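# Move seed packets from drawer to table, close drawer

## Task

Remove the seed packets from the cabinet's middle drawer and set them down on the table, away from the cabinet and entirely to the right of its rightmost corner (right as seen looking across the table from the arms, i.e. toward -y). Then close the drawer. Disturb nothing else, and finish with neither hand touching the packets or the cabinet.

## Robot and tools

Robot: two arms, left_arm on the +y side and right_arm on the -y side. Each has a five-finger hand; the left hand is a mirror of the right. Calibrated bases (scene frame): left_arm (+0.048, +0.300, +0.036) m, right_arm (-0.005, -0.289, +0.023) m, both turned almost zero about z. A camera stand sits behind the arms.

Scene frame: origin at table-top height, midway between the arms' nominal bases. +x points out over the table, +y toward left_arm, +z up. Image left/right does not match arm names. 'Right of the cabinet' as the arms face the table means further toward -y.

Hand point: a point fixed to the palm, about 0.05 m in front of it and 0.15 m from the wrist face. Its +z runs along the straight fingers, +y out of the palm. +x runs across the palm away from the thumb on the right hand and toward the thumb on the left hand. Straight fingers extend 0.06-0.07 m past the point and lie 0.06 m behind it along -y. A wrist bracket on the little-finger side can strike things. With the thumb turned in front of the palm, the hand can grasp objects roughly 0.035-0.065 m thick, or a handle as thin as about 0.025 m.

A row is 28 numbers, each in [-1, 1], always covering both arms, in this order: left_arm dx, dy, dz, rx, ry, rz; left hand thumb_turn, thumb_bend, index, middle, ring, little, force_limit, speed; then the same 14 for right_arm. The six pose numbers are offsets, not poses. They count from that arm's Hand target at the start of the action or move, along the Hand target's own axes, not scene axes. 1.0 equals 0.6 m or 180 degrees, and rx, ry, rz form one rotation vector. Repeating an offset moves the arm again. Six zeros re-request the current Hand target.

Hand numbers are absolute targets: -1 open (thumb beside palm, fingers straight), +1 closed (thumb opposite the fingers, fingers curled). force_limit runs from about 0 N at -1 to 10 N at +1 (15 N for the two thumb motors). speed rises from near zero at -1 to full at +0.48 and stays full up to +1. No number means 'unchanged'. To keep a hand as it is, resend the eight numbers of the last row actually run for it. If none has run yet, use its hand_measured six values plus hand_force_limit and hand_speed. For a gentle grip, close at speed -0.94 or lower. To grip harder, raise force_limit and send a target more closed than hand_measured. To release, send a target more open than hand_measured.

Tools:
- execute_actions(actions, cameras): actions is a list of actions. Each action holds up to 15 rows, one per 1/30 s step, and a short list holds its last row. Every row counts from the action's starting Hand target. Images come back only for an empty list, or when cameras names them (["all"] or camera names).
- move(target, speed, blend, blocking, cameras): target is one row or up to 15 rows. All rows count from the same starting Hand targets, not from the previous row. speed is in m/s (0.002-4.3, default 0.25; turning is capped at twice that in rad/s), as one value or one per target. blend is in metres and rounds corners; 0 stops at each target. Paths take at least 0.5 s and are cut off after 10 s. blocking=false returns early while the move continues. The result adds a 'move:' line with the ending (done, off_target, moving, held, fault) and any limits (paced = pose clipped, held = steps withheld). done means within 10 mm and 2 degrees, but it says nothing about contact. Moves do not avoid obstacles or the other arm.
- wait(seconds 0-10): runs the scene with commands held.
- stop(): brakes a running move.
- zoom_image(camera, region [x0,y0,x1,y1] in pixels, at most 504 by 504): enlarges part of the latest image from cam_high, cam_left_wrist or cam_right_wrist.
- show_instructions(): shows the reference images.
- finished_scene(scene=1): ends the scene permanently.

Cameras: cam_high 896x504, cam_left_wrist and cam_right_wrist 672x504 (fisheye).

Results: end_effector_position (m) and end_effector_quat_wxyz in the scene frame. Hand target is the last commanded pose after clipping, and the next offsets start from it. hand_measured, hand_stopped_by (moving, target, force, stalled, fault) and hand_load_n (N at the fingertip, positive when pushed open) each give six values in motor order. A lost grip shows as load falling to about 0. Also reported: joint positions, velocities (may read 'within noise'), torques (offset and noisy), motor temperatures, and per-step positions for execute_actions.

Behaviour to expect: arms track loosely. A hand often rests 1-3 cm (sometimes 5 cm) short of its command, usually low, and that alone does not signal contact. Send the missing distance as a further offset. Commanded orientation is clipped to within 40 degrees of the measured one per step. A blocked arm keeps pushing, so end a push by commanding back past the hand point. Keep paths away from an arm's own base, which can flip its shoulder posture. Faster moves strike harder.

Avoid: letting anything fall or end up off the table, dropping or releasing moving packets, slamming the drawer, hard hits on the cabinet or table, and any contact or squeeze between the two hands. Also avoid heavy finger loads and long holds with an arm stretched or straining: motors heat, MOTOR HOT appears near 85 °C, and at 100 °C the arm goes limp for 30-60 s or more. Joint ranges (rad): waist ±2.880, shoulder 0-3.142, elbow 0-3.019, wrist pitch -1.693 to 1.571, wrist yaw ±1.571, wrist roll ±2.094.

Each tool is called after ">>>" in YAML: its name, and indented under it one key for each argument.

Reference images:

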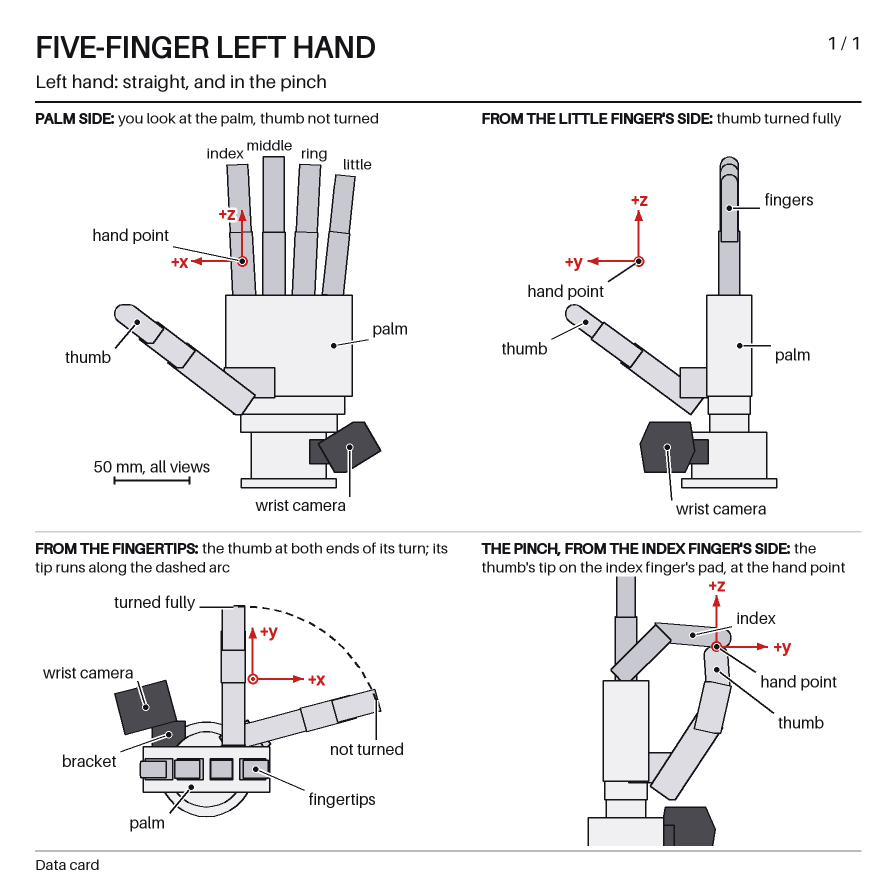

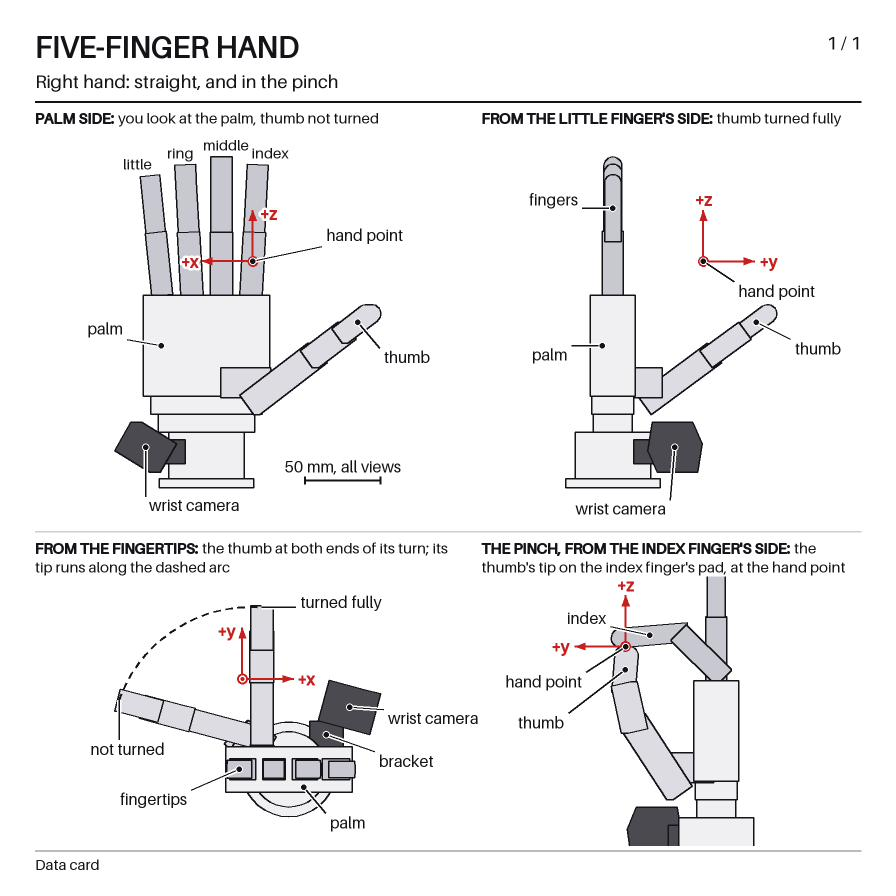

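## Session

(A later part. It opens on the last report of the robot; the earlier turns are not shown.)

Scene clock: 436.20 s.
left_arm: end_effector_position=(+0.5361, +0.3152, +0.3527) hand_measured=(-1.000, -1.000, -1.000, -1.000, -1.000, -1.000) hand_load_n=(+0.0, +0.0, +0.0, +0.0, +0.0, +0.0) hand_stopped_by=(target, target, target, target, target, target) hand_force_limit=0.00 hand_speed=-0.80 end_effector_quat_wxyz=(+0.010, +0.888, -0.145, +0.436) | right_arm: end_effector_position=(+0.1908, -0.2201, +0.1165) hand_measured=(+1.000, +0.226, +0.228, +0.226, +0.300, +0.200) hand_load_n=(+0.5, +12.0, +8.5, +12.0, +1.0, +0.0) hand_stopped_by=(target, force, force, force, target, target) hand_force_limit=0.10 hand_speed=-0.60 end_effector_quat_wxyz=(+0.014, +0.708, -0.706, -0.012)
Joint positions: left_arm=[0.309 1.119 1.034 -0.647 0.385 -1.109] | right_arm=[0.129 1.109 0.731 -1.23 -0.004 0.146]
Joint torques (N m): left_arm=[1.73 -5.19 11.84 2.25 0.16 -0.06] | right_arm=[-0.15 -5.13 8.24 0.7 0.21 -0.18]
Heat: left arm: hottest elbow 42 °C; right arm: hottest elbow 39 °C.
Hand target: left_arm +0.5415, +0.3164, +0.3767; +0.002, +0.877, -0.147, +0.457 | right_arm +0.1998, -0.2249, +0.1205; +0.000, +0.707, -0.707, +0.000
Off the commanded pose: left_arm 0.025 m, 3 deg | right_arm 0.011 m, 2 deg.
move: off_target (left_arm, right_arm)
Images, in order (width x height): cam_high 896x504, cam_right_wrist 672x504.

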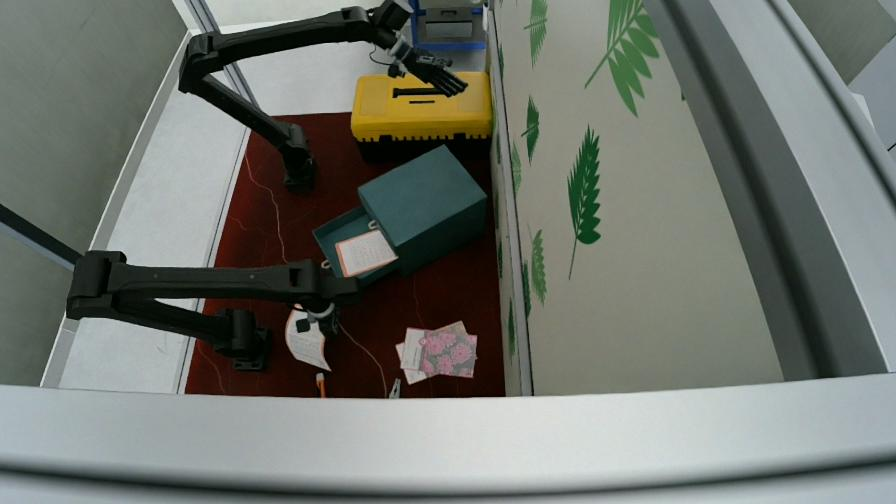

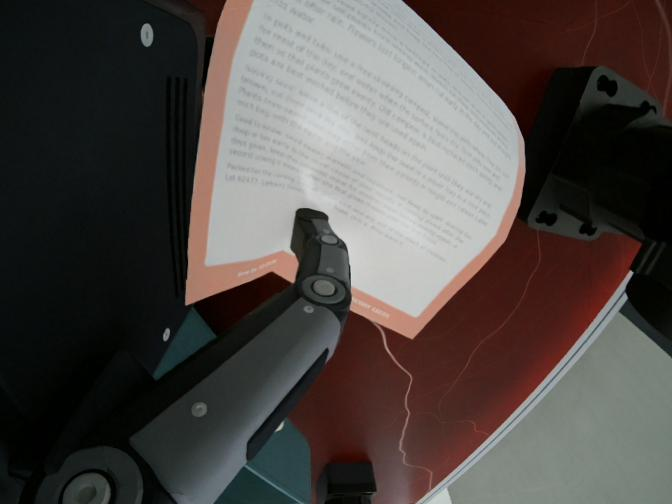

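>>> move:
  target:
    - [0,0,0,0,0,0,-1,-1,-1,-1,-1,-1,0,-0.8,-0.0667,0,0,0,0,0,1,0.3,0.4,0.4,0.3,0.2,0.1,-0.6]
    - [0,0,0,0,0,0,-1,-1,-1,-1,-1,-1,0,-0.8,-0.0667,0.0,0.12,0,0,0,1,0.3,0.4,0.4,0.3,0.2,0.1,-0.6]
  speed: 0.12
  blend: 0.015
  cameras: ["cam_right_wrist","cam_high"]

>>> zoom_image:
  camera: "cam_high"
  region: [200, 190, 440, 400]

Scene clock: 441.17 s.
left_arm: end_effector_position=(+0.5361, +0.3152, +0.3527) hand_measured=(-1.000, -1.000, -1.000, -1.000, -1.000, -1.000) hand_load_n=(+0.0, +0.0, +0.0, +0.0, +0.0, +0.0) hand_stopped_by=(target, target, target, target, target, target) hand_force_limit=0.00 hand_speed=-0.80 end_effector_quat_wxyz=(+0.010, +0.888, -0.145, +0.436) | right_arm: end_effector_position=(+0.1941, -0.1887, +0.0483) hand_measured=(+1.000, +0.226, +0.228, +0.226, +0.300, +0.200) hand_load_n=(+0.5, +12.5, +9.0, +12.0, +0.5, +0.0) hand_stopped_by=(target, force, force, force, target, target) hand_force_limit=0.10 hand_speed=-0.60 end_effector_quat_wxyz=(+0.007, +0.710, -0.705, -0.007)
Joint positions: left_arm=[0.309 1.119 1.034 -0.647 0.385 -1.109] | right_arm=[0.243 1.235 0.625 -0.981 -0.005 0.255]
Joint torques (N m): left_arm=[2.02 -5.19 11.88 2.24 0.16 -0.06] | right_arm=[1.96 -4.95 7.13 0.75 0.13 0.11]
Heat: left arm: hottest elbow 42 °C; right arm: hottest elbow 39 °C.
Hand target: left_arm +0.5415, +0.3164, +0.3767; +0.002, +0.877, -0.147, +0.457 | right_arm +0.1997, -0.1849, +0.0485; +0.000, +0.707, -0.707, +0.000
Off the commanded pose: left_arm 0.025 m, 3 deg | right_arm 0.007 m, 1 deg.
move: off_target (left_arm)
Images, in order (width x height): cam_high 896x504, cam_right_wrist 672x504.

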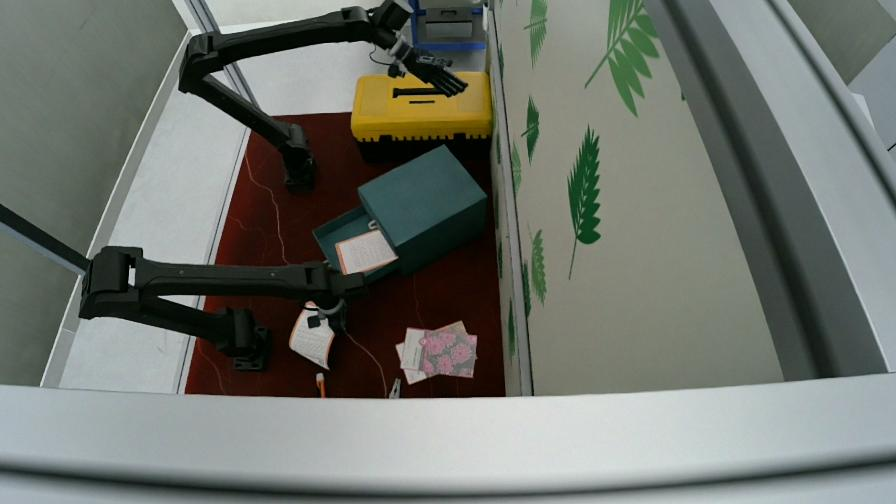

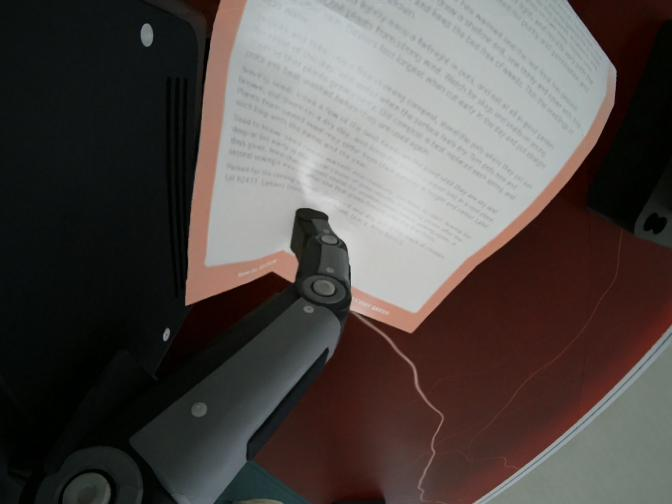

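Scaled by 2.100.

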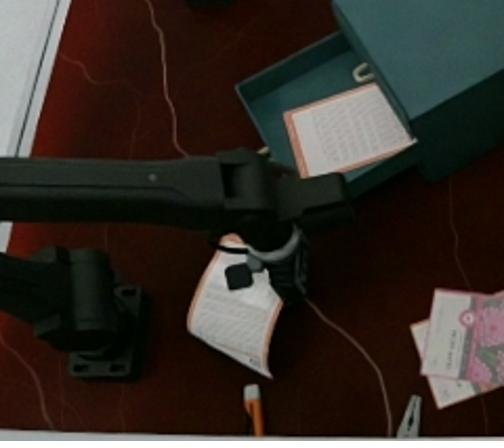

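>>> move:
  target: [0,0,0,0,0,0,-1,-1,-1,-1,-1,-1,0,-0.8,0,0,0.035,0,0,0,1,0.3,0.4,0.4,0.3,0.2,0.1,-0.6]
  speed: 0.05
  cameras: ["cam_right_wrist"]

Scene clock: 443.17 s.
left_arm: end_effector_position=(+0.5361, +0.3152, +0.3527) hand_measured=(-1.000, -1.000, -1.000, -1.000, -1.000, -1.000) hand_load_n=(+0.0, +0.0, +0.0, +0.0, +0.0, +0.0) hand_stopped_by=(target, target, target, target, target, target) hand_force_limit=0.00 hand_speed=-0.80 end_effector_quat_wxyz=(+0.010, +0.888, -0.145, +0.436) | right_arm: end_effector_position=(+0.1951, -0.1884, +0.0283) hand_measured=(+1.000, +0.226, +0.228, +0.226, +0.300, +0.200) hand_load_n=(+0.5, +12.0, +8.5, +12.0, +0.5, +0.0) hand_stopped_by=(target, force, force, force, target, target) hand_force_limit=0.10 hand_speed=-0.60 end_effector_quat_wxyz=(+0.005, +0.710, -0.705, -0.006)
Joint positions: left_arm=[0.309 1.119 1.034 -0.647 0.385 -1.109] | right_arm=[0.243 1.278 0.596 -0.905 -0.005 0.255]
Joint torques (N m): left_arm=[2.14 -5.48 11.88 2.14 0.16 -0.06] | right_arm=[1.96 -4.89 6.63 0.75 0.13 0.1]
Heat: left arm: hottest elbow 42 °C; right arm: hottest elbow 39 °C.
Hand target: left_arm +0.5415, +0.3164, +0.3767; +0.002, +0.877, -0.147, +0.457 | right_arm +0.1997, -0.1849, +0.0275; +0.000, +0.707, -0.707, +0.000
Off the commanded pose: left_arm 0.025 m, 3 deg | right_arm 0.006 m, 1 deg.
move: off_target (left_arm)
Images, in order (width x height): cam_right_wrist 672x504.

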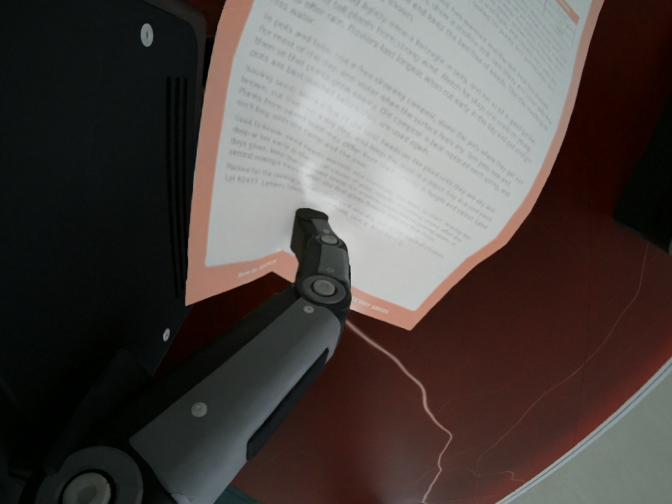

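>>> move:
  target: [0,0,0,0,0,0,-1,-1,-1,-1,-1,-1,0,-0.8,0,0,0.018,0,0,0,1,0.3,0.4,0.4,0.3,0.2,0.1,-0.6]
  speed: 0.03
  cameras: ["cam_right_wrist","cam_high"]

>>> zoom_image:
  camera: "cam_high"
  region: [200, 190, 440, 400]

Scene clock: 445.20 s.
left_arm: end_effector_position=(+0.5361, +0.3152, +0.3527) hand_measured=(-1.000, -1.000, -1.000, -1.000, -1.000, -1.000) hand_load_n=(+0.0, +0.0, +0.0, +0.0, -0.5, +0.0) hand_stopped_by=(target, target, target, target, target, target) hand_force_limit=0.00 hand_speed=-0.80 end_effector_quat_wxyz=(+0.010, +0.888, -0.145, +0.436) | right_arm: end_effector_position=(+0.1960, -0.1882, +0.0207) hand_measured=(+1.000, +0.226, +0.228, +0.226, +0.300, +0.200) hand_load_n=(+0.5, +12.5, +8.0, +12.0, +0.5, +0.0) hand_stopped_by=(target, force, force, force, target, target) hand_force_limit=0.10 hand_speed=-0.60 end_effector_quat_wxyz=(+0.003, +0.710, -0.705, -0.005)
Joint positions: left_arm=[0.309 1.119 1.034 -0.647 0.385 -1.109] | right_arm=[0.243 1.295 0.586 -0.872 -0.005 0.255]
Joint torques (N m): left_arm=[2.08 -5.13 11.89 2.24 0.17 -0.05] | right_arm=[1.96 -4.37 6.2 1.11 0.13 0.1]
Heat: left arm: hottest elbow 42 °C; right arm: hottest elbow 39 °C.
Hand target: left_arm +0.5415, +0.3164, +0.3767; +0.002, +0.877, -0.147, +0.457 | right_arm +0.1997, -0.1849, +0.0167; +0.000, +0.707, -0.707, +0.000
Off the commanded pose: left_arm 0.025 m, 3 deg | right_arm 0.006 m, 1 deg.
move: off_target (left_arm)
Images, in order (width x height): cam_high 896x504, cam_right_wrist 672x504.

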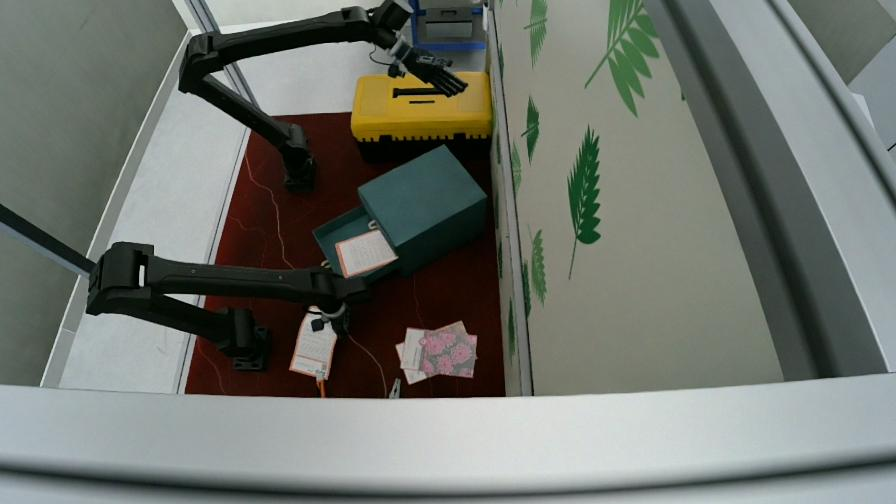

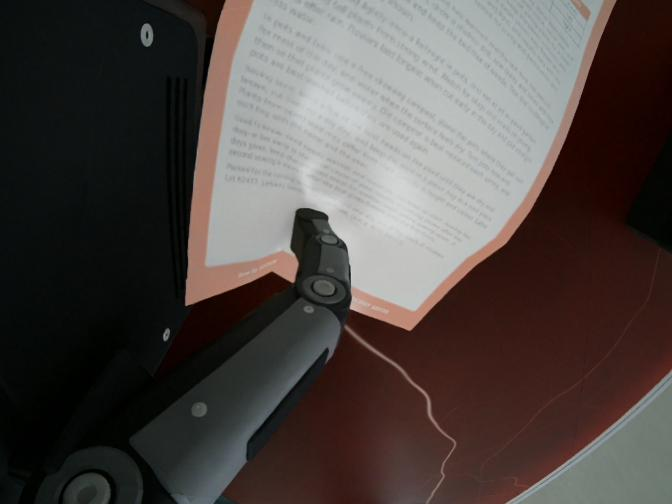

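Scaled by 2.100.

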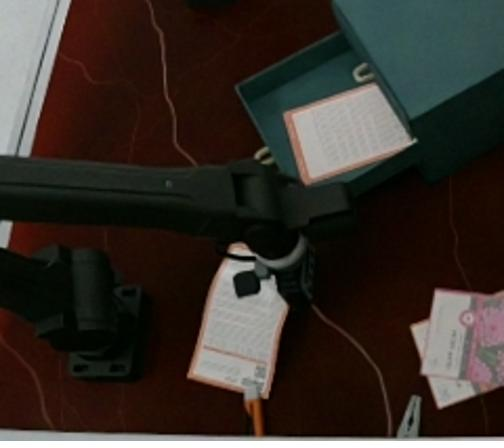

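>>> move:
  target:
    - [0,0,0,0,0,0,-1,-1,-1,-1,-1,-1,0,-0.8,-0.02,0,-0.03,0,0,0,1,0.3,0.4,0.4,0.3,0.2,0.1,-0.6]
    - [0,0,0,0,0,0,-1,-1,-1,-1,-1,-1,0,-0.8,-0.045,0,-0.02,0,0,0,1,0.3,0.4,0.4,0.3,0.2,0.1,-0.6]
    - [0,0,0,0,0,0,-1,-1,-1,-1,-1,-1,0,-0.8,-0.045,0,0.0,0,0,0,1,0.3,0.4,0.4,0.3,0.2,0.1,-0.6]
  speed: 0.06
  blend: [0.01,0.01,0]
  cameras: ["cam_right_wrist","cam_high"]

>>> zoom_image:
  camera: "cam_high"
  region: [260, 270, 380, 400]

Scene clock: 448.73 s.
left_arm: end_effector_position=(+0.5361, +0.3152, +0.3527) hand_measured=(-1.000, -1.000, -1.000, -1.000, -1.000, -1.000) hand_load_n=(-0.5, +0.0, +0.0, +0.0, +0.0, +0.0) hand_stopped_by=(target, target, target, target, target, target) hand_force_limit=0.00 hand_speed=-0.80 end_effector_quat_wxyz=(+0.010, +0.888, -0.145, +0.436) | right_arm: end_effector_position=(+0.1842, -0.1705, +0.0213) hand_measured=(+1.000, +0.226, +0.228, +0.226, +0.300, +0.200) hand_load_n=(+0.0, +12.0, +7.0, +12.0, +0.5, +0.0) hand_stopped_by=(target, force, force, force, target, target) hand_force_limit=0.10 hand_speed=-0.60 end_effector_quat_wxyz=(+0.016, +0.711, -0.703, -0.007)
Joint positions: left_arm=[0.309 1.119 1.034 -0.647 0.385 -1.109] | right_arm=[0.324 1.298 0.587 -0.895 0.001 0.332]
Joint torques (N m): left_arm=[1.96 -5.25 11.88 2.24 0.16 -0.05] | right_arm=[2.26 -2.84 7.64 2.03 0.1 0.23]
Heat: left arm: hottest elbow 42 °C; right arm: hottest elbow 39 °C.
Hand target: left_arm +0.5415, +0.3164, +0.3767; +0.002, +0.877, -0.147, +0.457 | right_arm +0.1997, -0.1579, +0.0167; +0.000, +0.707, -0.707, +0.000
Off the commanded pose: left_arm 0.025 m, 3 deg | right_arm 0.021 m, 2 deg.
move: off_target (left_arm, right_arm); blend cut to 0.0081 m at target 1, 0.006 m at target 2
Images, in order (width x height): cam_high 896x504, cam_right_wrist 672x504.

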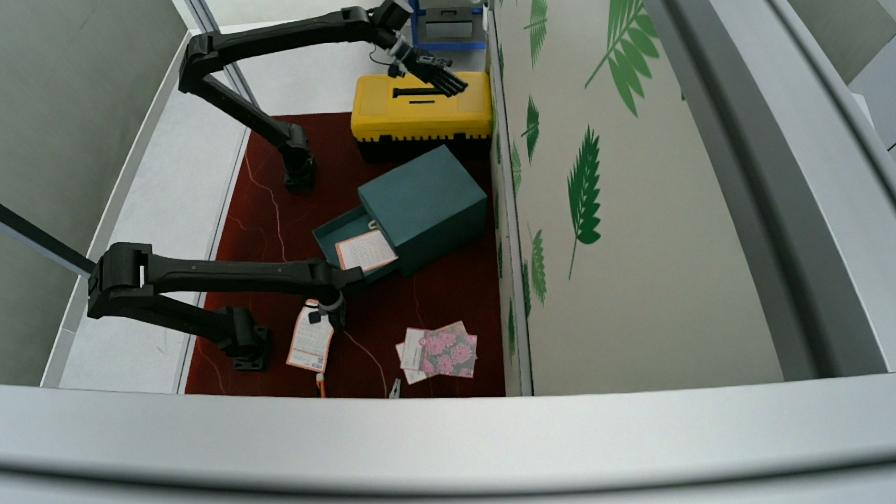

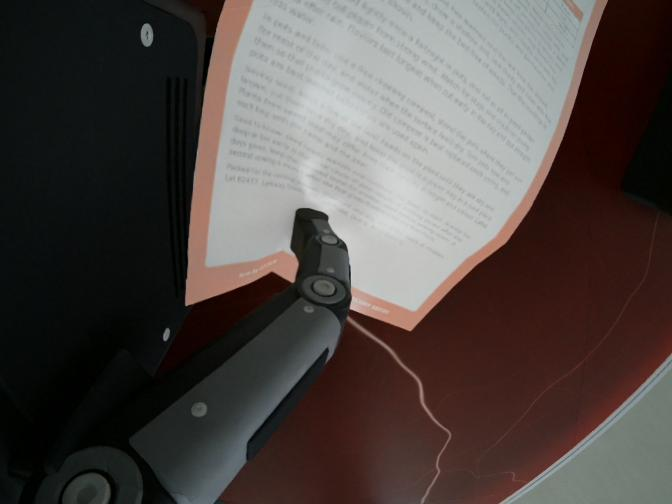

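Scaled by 3.877.

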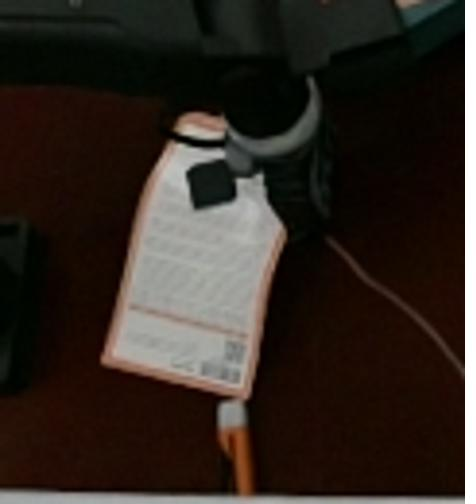

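>>> move:
  target: [0,0,0,0,0,0,-1,-1,-1,-1,-1,-1,0,-0.8,-0.025,0.02,-0.003,0,0,0,1,-0.6,0.4,0.4,0.3,0.2,0.1,-0.6]
  speed: 0.06
  cameras: ["cam_right_wrist","cam_high"]

>>> zoom_image:
  camera: "cam_high"
  region: [260, 270, 380, 400]

Scene clock: 452.53 s.
left_arm: end_effector_position=(+0.5361, +0.3152, +0.3527) hand_measured=(-1.000, -1.000, -1.000, -1.000, -1.000, -1.000) hand_load_n=(+0.0, +0.0, +0.0, +0.0, +0.0, +0.0) hand_stopped_by=(target, target, target, target, target, target) hand_force_limit=0.00 hand_speed=-0.80 end_effector_quat_wxyz=(+0.010, +0.888, -0.145, +0.436) | right_arm: end_effector_position=(+0.1829, -0.1553, +0.0206) hand_measured=(+1.000, +0.138, +0.228, +0.226, +0.300, +0.200) hand_load_n=(-2.0, -19.5, +6.5, +12.0, +0.5, +0.0) hand_stopped_by=(target, moving, force, force, target, target) hand_force_limit=0.10 hand_speed=-0.60 end_effector_quat_wxyz=(+0.010, +0.708, -0.706, -0.001)
Joint positions: left_arm=[0.309 1.119 1.034 -0.647 0.385 -1.109] | right_arm=[0.381 1.296 0.587 -0.882 0.005 0.398]
Joint torques (N m): left_arm=[1.79 -5.25 11.88 2.19 0.16 -0.07] | right_arm=[2.96 -4.07 6.87 1.22 -0.06 0.24]
Heat: left arm: hottest elbow 42 °C; right arm: hottest elbow 39 °C.
Hand target: left_arm +0.5415, +0.3164, +0.3767; +0.002, +0.877, -0.147, +0.457 | right_arm +0.1877, -0.1429, +0.0185; +0.000, +0.707, -0.707, +0.000
Off the commanded pose: left_arm 0.025 m, 3 deg | right_arm 0.013 m, 1 deg.
move: off_target (left_arm, right_arm)
Images, in order (width x height): cam_high 896x504, cam_right_wrist 672x504.

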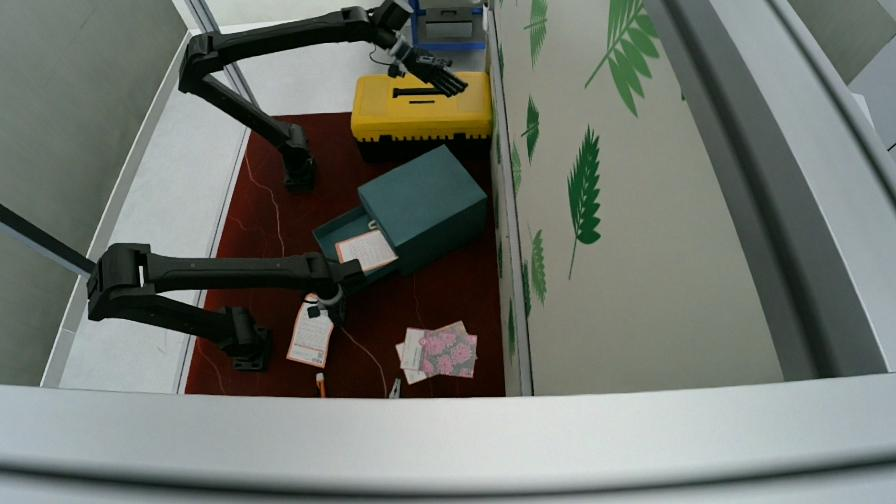

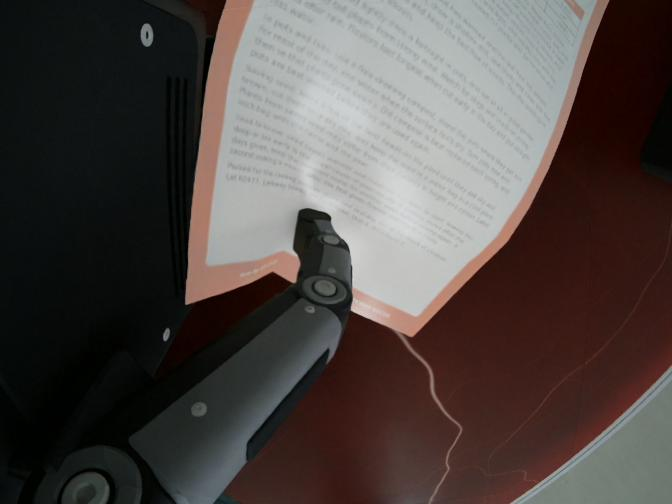

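Scaled by 3.877.

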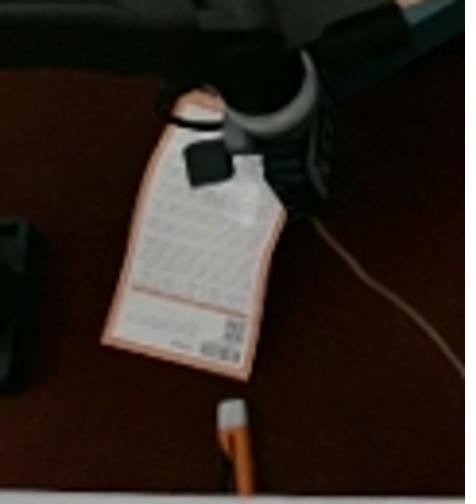

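>>> move:
  target: [0,0,0,0,0,0,-1,-1,-1,-1,-1,-1,0,-0.8,0.02,0,-0.02,0,0,0,1,0.15,0.05,0.05,0.05,0.05,0.1,-0.3]
  speed: 0.06
  cameras: ["cam_right_wrist"]

Scene clock: 455.97 s.
left_arm: end_effector_position=(+0.5361, +0.3152, +0.3527) hand_measured=(-1.000, -1.000, -1.000, -1.000, -1.000, -1.000) hand_load_n=(+0.0, +0.0, +0.0, +0.0, +0.0, +0.0) hand_stopped_by=(target, target, target, target, target, target) hand_force_limit=0.00 hand_speed=-0.80 end_effector_quat_wxyz=(+0.010, +0.888, -0.145, +0.436) | right_arm: end_effector_position=(+0.1800, -0.1546, +0.0278) hand_measured=(+1.000, +0.150, +0.050, +0.050, +0.050, +0.050) hand_load_n=(+0.0, +0.0, -2.0, -2.5, +0.0, +0.0) hand_stopped_by=(target, target, target, target, target, target) hand_force_limit=0.10 hand_speed=-0.30 end_effector_quat_wxyz=(+0.008, +0.708, -0.706, -0.005)
Joint positions: left_arm=[0.309 1.119 1.034 -0.647 0.385 -1.109] | right_arm=[0.381 1.273 0.59 -0.908 -0.004 0.397]
Joint torques (N m): left_arm=[1.85 -5.07 11.85 2.19 0.16 -0.05] | right_arm=[0.09 -5.48 7.08 0.38 0.06 -0.13]
Heat: left arm: hottest elbow 42 °C; right arm: hottest elbow 38 °C.
Hand target: left_arm +0.5415, +0.3164, +0.3767; +0.002, +0.877, -0.147, +0.457 | right_arm +0.1877, -0.1549, +0.0305; +0.000, +0.707, -0.707, +0.000
Off the commanded pose: left_arm 0.025 m, 3 deg | right_arm 0.008 m, 1 deg.
move: off_target (left_arm)
Images, in order (width x height): cam_right_wrist 672x504.

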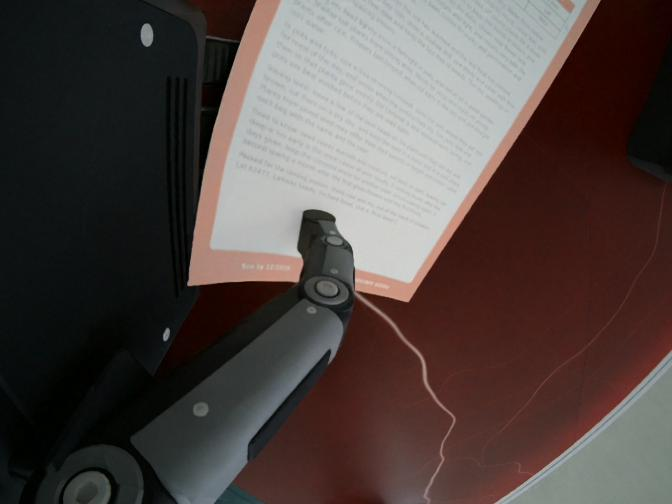

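>>> move:
  target:
    - [0,0,0,0,0,0,-1,-1,-1,-1,-1,-1,0,-0.8,0.0,0,0.003,0,0,0,1,-0.5,0.05,0.05,0.05,0.05,0.1,-0.3]
    - [0,0,0,0,0,0,-1,-1,-1,-1,-1,-1,0,-0.8,0.0,-0.1,0.003,0,0,0,1,-0.5,0.05,0.05,0.05,0.05,0.1,-0.3]
  speed: 0.06
  cameras: ["cam_right_wrist","cam_high"]

>>> zoom_image:
  camera: "cam_high"
  region: [260, 270, 380, 400]

Scene clock: 459.97 s.
left_arm: end_effector_position=(+0.5361, +0.3152, +0.3527) hand_measured=(-1.000, -1.000, -1.000, -1.000, -1.000, -1.000) hand_load_n=(-0.5, +0.0, +0.0, +0.0, +0.0, +0.0) hand_stopped_by=(target, target, target, target, target, target) hand_force_limit=0.00 hand_speed=-0.80 end_effector_quat_wxyz=(+0.010, +0.888, -0.145, +0.436) | right_arm: end_effector_position=(+0.2083, -0.1564, +0.0272) hand_measured=(+1.000, -0.500, +0.050, +0.050, +0.050, +0.050) hand_load_n=(+0.0, +0.0, -5.5, -3.5, -2.0, +0.0) hand_stopped_by=(target, target, target, target, target, target) hand_force_limit=0.10 hand_speed=-0.30 end_effector_quat_wxyz=(+0.029, +0.715, -0.698, -0.026)
Joint positions: left_arm=[0.309 1.119 1.034 -0.647 0.385 -1.109] | right_arm=[0.328 1.397 0.688 -0.937 -0.022 0.323]
Joint torques (N m): left_arm=[1.85 -5.19 11.84 2.19 0.16 -0.06] | right_arm=[-0.79 -4.95 9.81 1.88 0.74 -0.08]
Heat: left arm: hottest elbow 42 °C; right arm: hottest elbow 38 °C.
Hand target: left_arm +0.5415, +0.3164, +0.3767; +0.002, +0.877, -0.147, +0.457 | right_arm +0.2477, -0.1549, +0.0287; +0.000, +0.707, -0.707, +0.000
Off the commanded pose: left_arm 0.025 m, 3 deg | right_arm 0.039 m, 5 deg.
move: off_target (left_arm, right_arm)
Images, in order (width x height): cam_high 896x504, cam_right_wrist 672x504.

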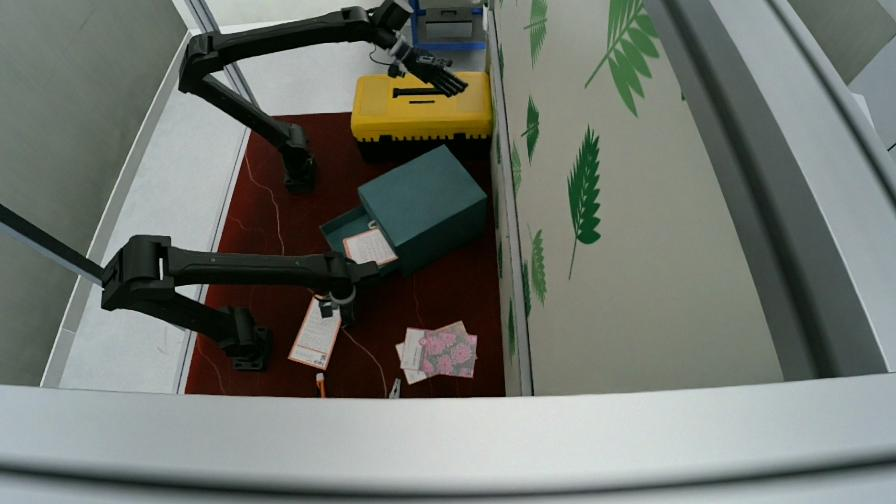

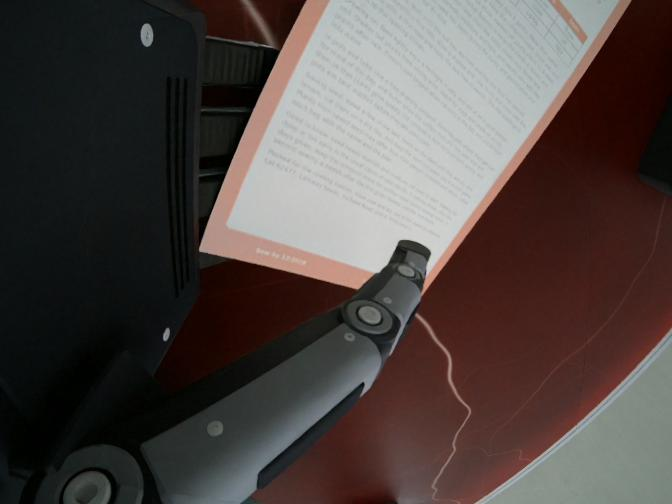

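Scaled by 3.877.

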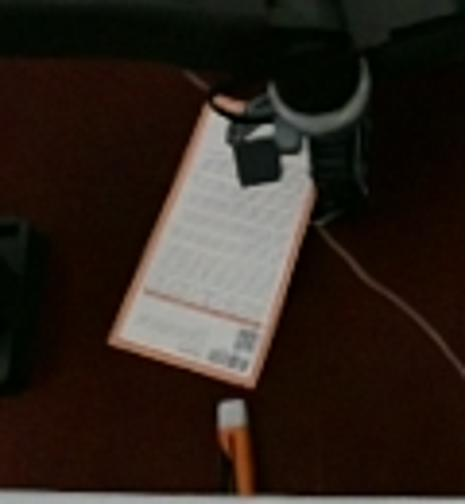

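>>> move:
  target:
    - [0,0,0,0,0,0,-1,-1,-1,-1,-1,-1,0,-0.8,0.0,0.083,-0.02,0,0,0,1,-0.5,0.05,0.05,0.05,0.05,0.1,-0.3]
    - [0,0,0,0,0,0,-1,-1,-1,-1,-1,-1,0,-0.8,0.0,0.083,-0.03,0,0,0,1,-0.5,-0.3,-0.3,-0.3,-0.3,0.1,-0.3]
    - [0,0,0,0,0,0,-1,-1,-1,-1,-1,-1,0,-0.8,0.0,0.083,-0.055,0,0,0,1,-0.5,-0.5,-0.5,-0.5,-0.5,0.1,-0.3]
    - [0,0,0,0,0,0,-1,-1,-1,-1,-1,-1,0,-0.8,0.0,0.083,-0.075,0,0,0,1,-0.7,-0.75,-0.75,-0.75,-0.75,0.1,-0.3]
    - [0,0,0,0,0,0,-1,-1,-1,-1,-1,-1,0,-0.8,0.0,0.083,-0.085,0,0,0,1,-1,-1,-1,-1,-1,0.1,-0.3]
  speed: 0.1
  cameras: ["cam_right_wrist","cam_high"]

>>> zoom_image:
  camera: "cam_high"
  region: [220, 190, 420, 400]

Scene clock: 473.07 s.
left_arm: end_effector_position=(+0.5361, +0.3152, +0.3527) hand_measured=(-1.000, -1.000, -1.000, -1.000, -1.000, -1.000) hand_load_n=(+0.0, -0.5, +0.0, +0.0, +0.0, +0.0) hand_stopped_by=(target, target, target, target, target, target) hand_force_limit=0.00 hand_speed=-0.80 end_effector_quat_wxyz=(+0.010, +0.888, -0.145, +0.436) | right_arm: end_effector_position=(+0.1597, -0.1623, +0.0763) hand_measured=(+1.000, -1.000, -1.000, -0.814, -1.000, -1.000) hand_load_n=(+0.0, +0.0, +0.0, -12.0, +0.0, +0.0) hand_stopped_by=(target, target, target, stalled, target, target) hand_force_limit=0.10 hand_speed=-0.30 end_effector_quat_wxyz=(+0.037, +0.713, -0.699, -0.037)
Joint positions: left_arm=[0.309 1.119 1.034 -0.647 0.385 -1.109] | right_arm=[0.361 1.184 0.653 -1.136 -0.038 0.36]
Joint torques (N m): left_arm=[2.14 -5.01 11.78 2.19 0.17 -0.06] | right_arm=[1.14 -3.66 10.35 2.44 1.2 0.11]
Heat: left arm: hottest elbow 43 °C; right arm: hottest elbow 39 °C.
Hand target: left_arm +0.5415, +0.3164, +0.3767; +0.002, +0.877, -0.147, +0.457 | right_arm +0.1980, -0.1549, +0.0797; +0.000, +0.707, -0.707, +0.000
Off the commanded pose: left_arm 0.025 m, 3 deg | right_arm 0.039 m, 6 deg.
move: off_target (left_arm, right_arm); target 3's new numbers were sent with right_arm's hand 0.017 m and 2 deg from that target; target 4's new numbers were sent with right_arm's hand 0.026 m and 3 deg from that target; target 5's new numbers were sent with right_arm's hand 0.033 m and 5 deg from that target
Images, in order (width x height): cam_high 896x504, cam_right_wrist 672x504.

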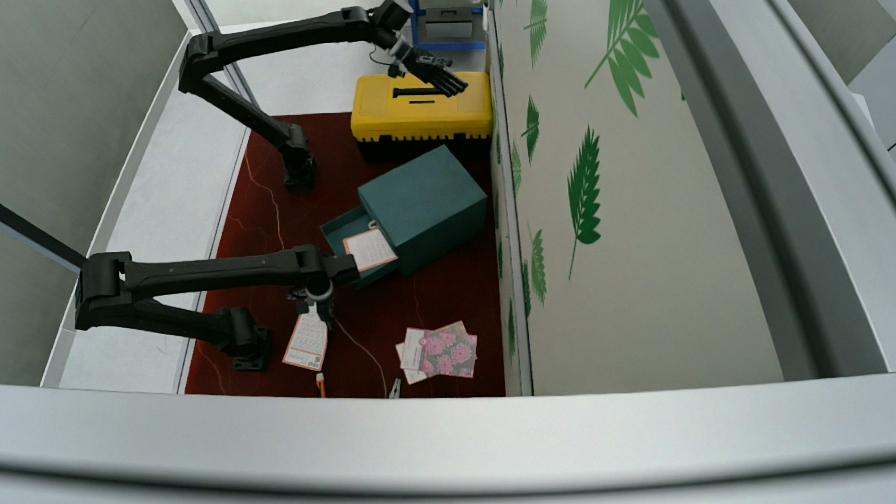

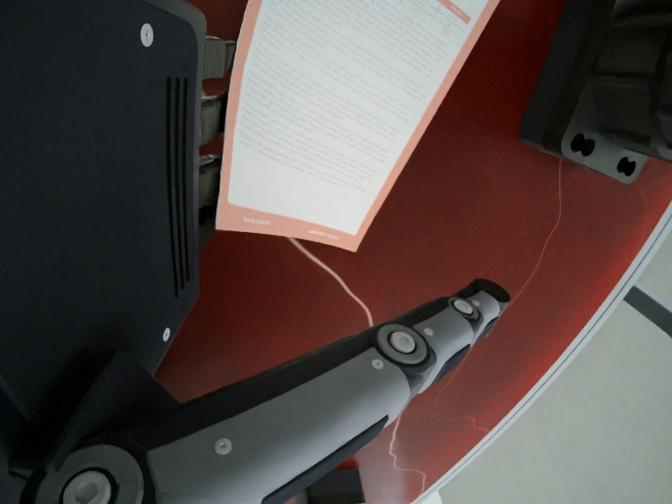

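Scaled by 2.400.

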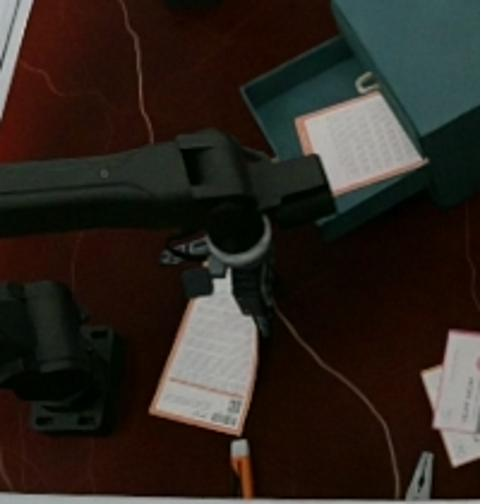

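>>> move:
  target: [0,0,0,0,0,0,-1,-1,-1,-1,-1,-1,0,-0.8,0.0,0.05,-0.05,0,0,0,1,-1,-1,-1,-1,-1,0.1,-0.3]
  speed: 0.08
  cameras: ["cam_right_wrist","cam_high"]

>>> zoom_image:
  camera: "cam_high"
  region: [220, 190, 420, 400]

Scene clock: 475.80 s.
left_arm: end_effector_position=(+0.5361, +0.3152, +0.3527) hand_measured=(-1.000, -1.000, -1.000, -1.000, -1.000, -1.000) hand_load_n=(-0.5, +0.0, +0.0, +0.0, +0.0, +0.0) hand_stopped_by=(target, target, target, target, target, target) hand_force_limit=0.00 hand_speed=-0.80 end_effector_quat_wxyz=(+0.010, +0.888, -0.145, +0.436) | right_arm: end_effector_position=(+0.1552, -0.1649, +0.0965) hand_measured=(+1.000, -1.000, -1.000, -0.816, -1.000, -1.000) hand_load_n=(+0.0, +0.0, +0.0, +0.0, +0.0, +0.0) hand_stopped_by=(target, target, target, stalled, target, target) hand_force_limit=0.10 hand_speed=-0.30 end_effector_quat_wxyz=(+0.018, +0.707, -0.707, -0.009)
Joint positions: left_arm=[0.309 1.119 1.034 -0.647 0.385 -1.109] | right_arm=[0.381 1.077 0.653 -1.187 -0.004 0.401]
Joint torques (N m): left_arm=[2.08 -5.19 11.85 2.26 0.18 -0.07] | right_arm=[2.2 -3.72 10.32 -0.12 0.23 0.08]
Heat: left arm: hottest elbow 43 °C; right arm: hottest elbow 39 °C.
Hand target: left_arm +0.5415, +0.3164, +0.3767; +0.002, +0.877, -0.147, +0.457 | right_arm +0.1680, -0.1549, +0.1097; +0.000, +0.707, -0.707, +0.000
Off the commanded pose: left_arm 0.025 m, 3 deg | right_arm 0.021 m, 2 deg.
move: off_target (left_arm, right_arm)
Images, in order (width x height): cam_high 896x504, cam_right_wrist 672x504.

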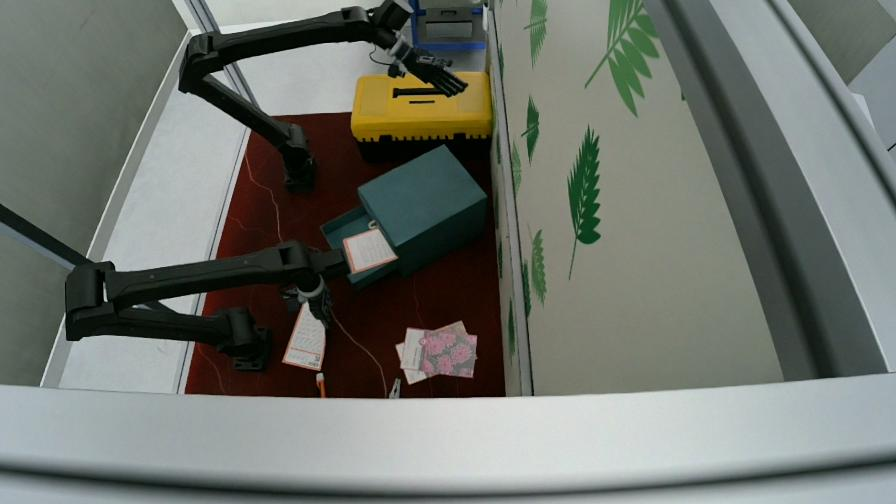

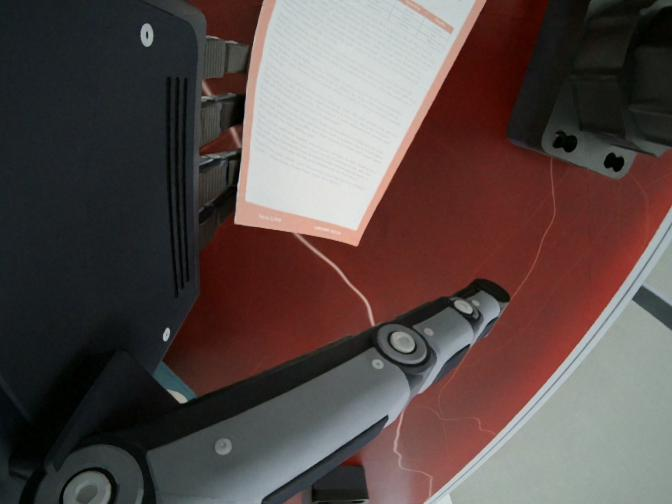

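Scaled by 2.400.

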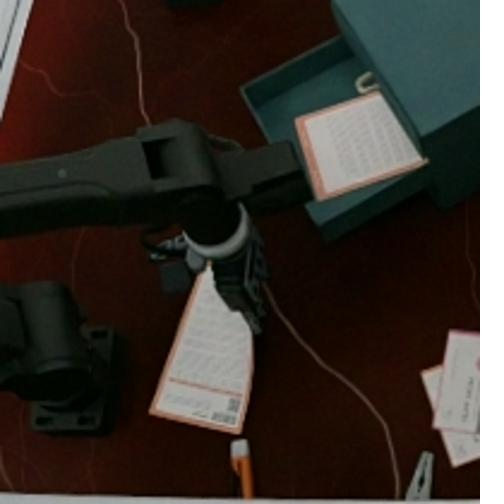

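>>> move:
  target: [0,0,0,0,0,0,-1,-1,-1,-1,-1,-1,0,-0.8,-0.08,-0.1,-0.25,0,0,0,1,-1,-1,-1,-1,-1,0.1,-0.3]
  speed: 0.2
  cameras: ["cam_right_wrist","cam_high"]

>>> zoom_image:
  camera: "cam_high"
  region: [220, 190, 420, 400]

Scene clock: 478.90 s.
left_arm: end_effector_position=(+0.5361, +0.3152, +0.3527) hand_measured=(-1.000, -1.000, -1.000, -1.000, -1.000, -1.000) hand_load_n=(+0.0, +0.0, +0.0, +0.0, +0.0, +0.0) hand_stopped_by=(target, target, target, target, target, target) hand_force_limit=0.00 hand_speed=-0.80 end_effector_quat_wxyz=(+0.010, +0.888, -0.145, +0.436) | right_arm: end_effector_position=(+0.2216, -0.1173, +0.2472) hand_measured=(+1.000, -1.000, -1.000, -0.816, -1.000, -1.000) hand_load_n=(+0.0, +0.0, +0.0, +0.0, +0.0, +0.0) hand_stopped_by=(target, target, target, stalled, target, target) hand_force_limit=0.10 hand_speed=-0.30 end_effector_quat_wxyz=(+0.013, +0.706, -0.708, -0.006)
Joint positions: left_arm=[0.309 1.119 1.034 -0.647 0.385 -1.109] | right_arm=[0.437 1.195 1.15 -1.555 -0.002 0.459]
Joint torques (N m): left_arm=[1.85 -5.19 11.9 2.24 0.16 -0.05] | right_arm=[2.2 -5.66 11.18 -0.1 0.23 0.11]
Heat: left arm: hottest elbow 43 °C; right arm: hottest elbow 39 °C.
Hand target: left_arm +0.5415, +0.3164, +0.3767; +0.002, +0.877, -0.147, +0.457 | right_arm +0.2281, -0.1069, +0.2597; +0.000, +0.707, -0.707, +0.000
Off the commanded pose: left_arm 0.025 m, 3 deg | right_arm 0.018 m, 2 deg.
move: off_target (left_arm, right_arm)
Images, in order (width x height): cam_high 896x504, cam_right_wrist 672x504.

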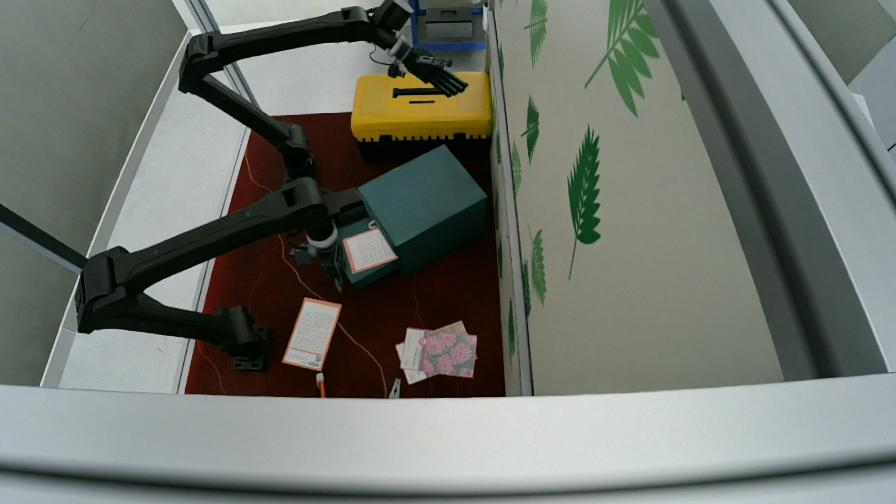

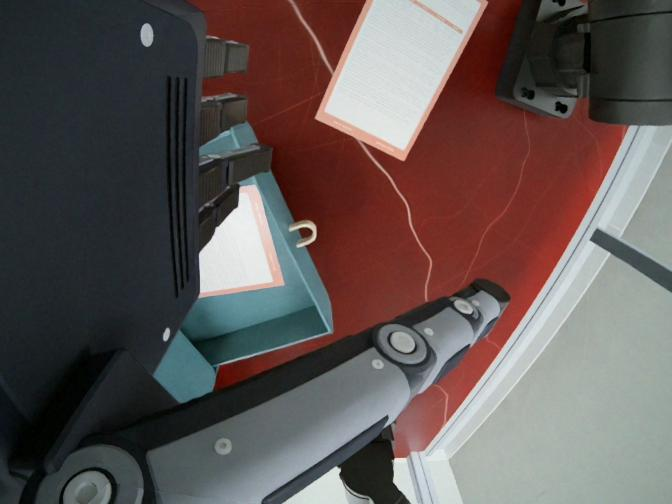

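Scaled by 2.400.

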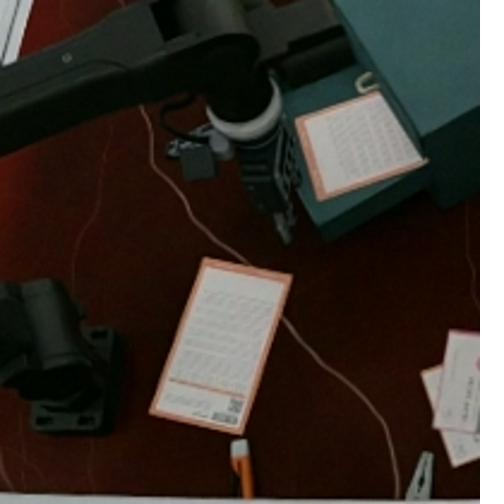

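>>> move:
  target: [0,0,0,0,0,0,-1,-1,-1,-1,-1,-1,0,-0.8,-0.12,-0.07,-0.038,0,0,-0.683,1,-1,-1,-1,-1,-1,0.1,-0.2]
  speed: 0.4
  cameras: ["cam_right_wrist"]

>>> zoom_image:
  camera: "cam_right_wrist"
  region: [190, 0, 490, 300]

Scene clock: 487.63 s.
left_arm: end_effector_position=(+0.5361, +0.3152, +0.3527) hand_measured=(-1.000, -1.000, -1.000, -1.000, -1.000, -1.000) hand_load_n=(+0.0, +0.0, +0.0, +0.0, +0.0, +0.0) hand_stopped_by=(target, target, target, target, target, target) hand_force_limit=0.00 hand_speed=-0.80 end_effector_quat_wxyz=(+0.010, +0.888, -0.145, +0.436) | right_arm: end_effector_position=(+0.2634, -0.0489, +0.2673) hand_measured=(+1.000, -1.000, -1.000, -0.816, -1.000, -1.000) hand_load_n=(-0.5, +0.0, +0.0, +0.0, +0.0, +0.0) hand_stopped_by=(target, target, target, stalled, target, target) hand_force_limit=0.10 hand_speed=-0.20 end_effector_quat_wxyz=(+0.008, +0.963, +0.267, -0.017)
Joint positions: left_arm=[0.309 1.119 1.034 -0.647 0.385 -1.109] | right_arm=[0.841 1.425 1.412 -1.596 -0.005 -1.251]
Joint torques (N m): left_arm=[1.79 -5.01 11.9 2.21 0.14 -0.04] | right_arm=[1.85 -9.58 12 -0.1 0.15 -0.17]
Heat: left arm: hottest elbow 43 °C; right arm: hottest elbow 39 °C.
Hand target: left_arm +0.5415, +0.3164, +0.3767; +0.002, +0.877, -0.147, +0.457 | right_arm +0.2702, -0.0349, +0.2824; +0.000, +0.959, +0.283, -0.001
Off the commanded pose: left_arm 0.025 m, 3 deg | right_arm 0.022 m, 3 deg.
move: off_target (left_arm, right_arm)
Images, in order (width x height): cam_right_wrist 672x504.

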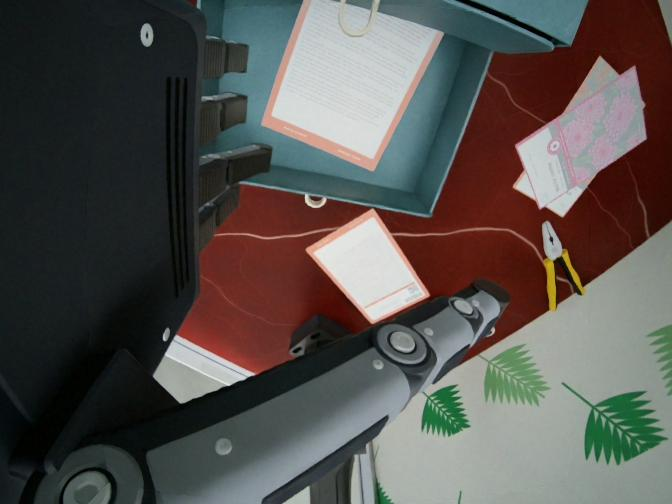

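Scaled by 1.680 from the camera's 672x504 image, which has a finer 960x720 frame.

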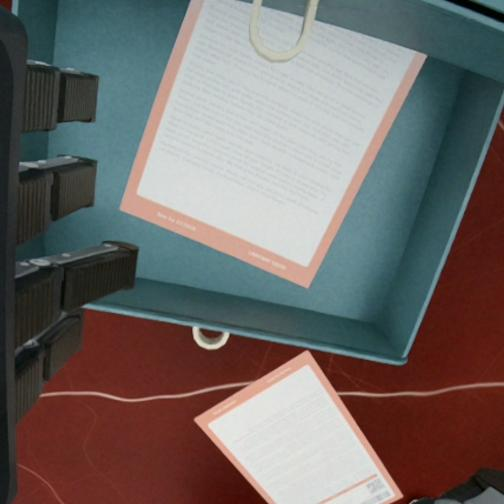

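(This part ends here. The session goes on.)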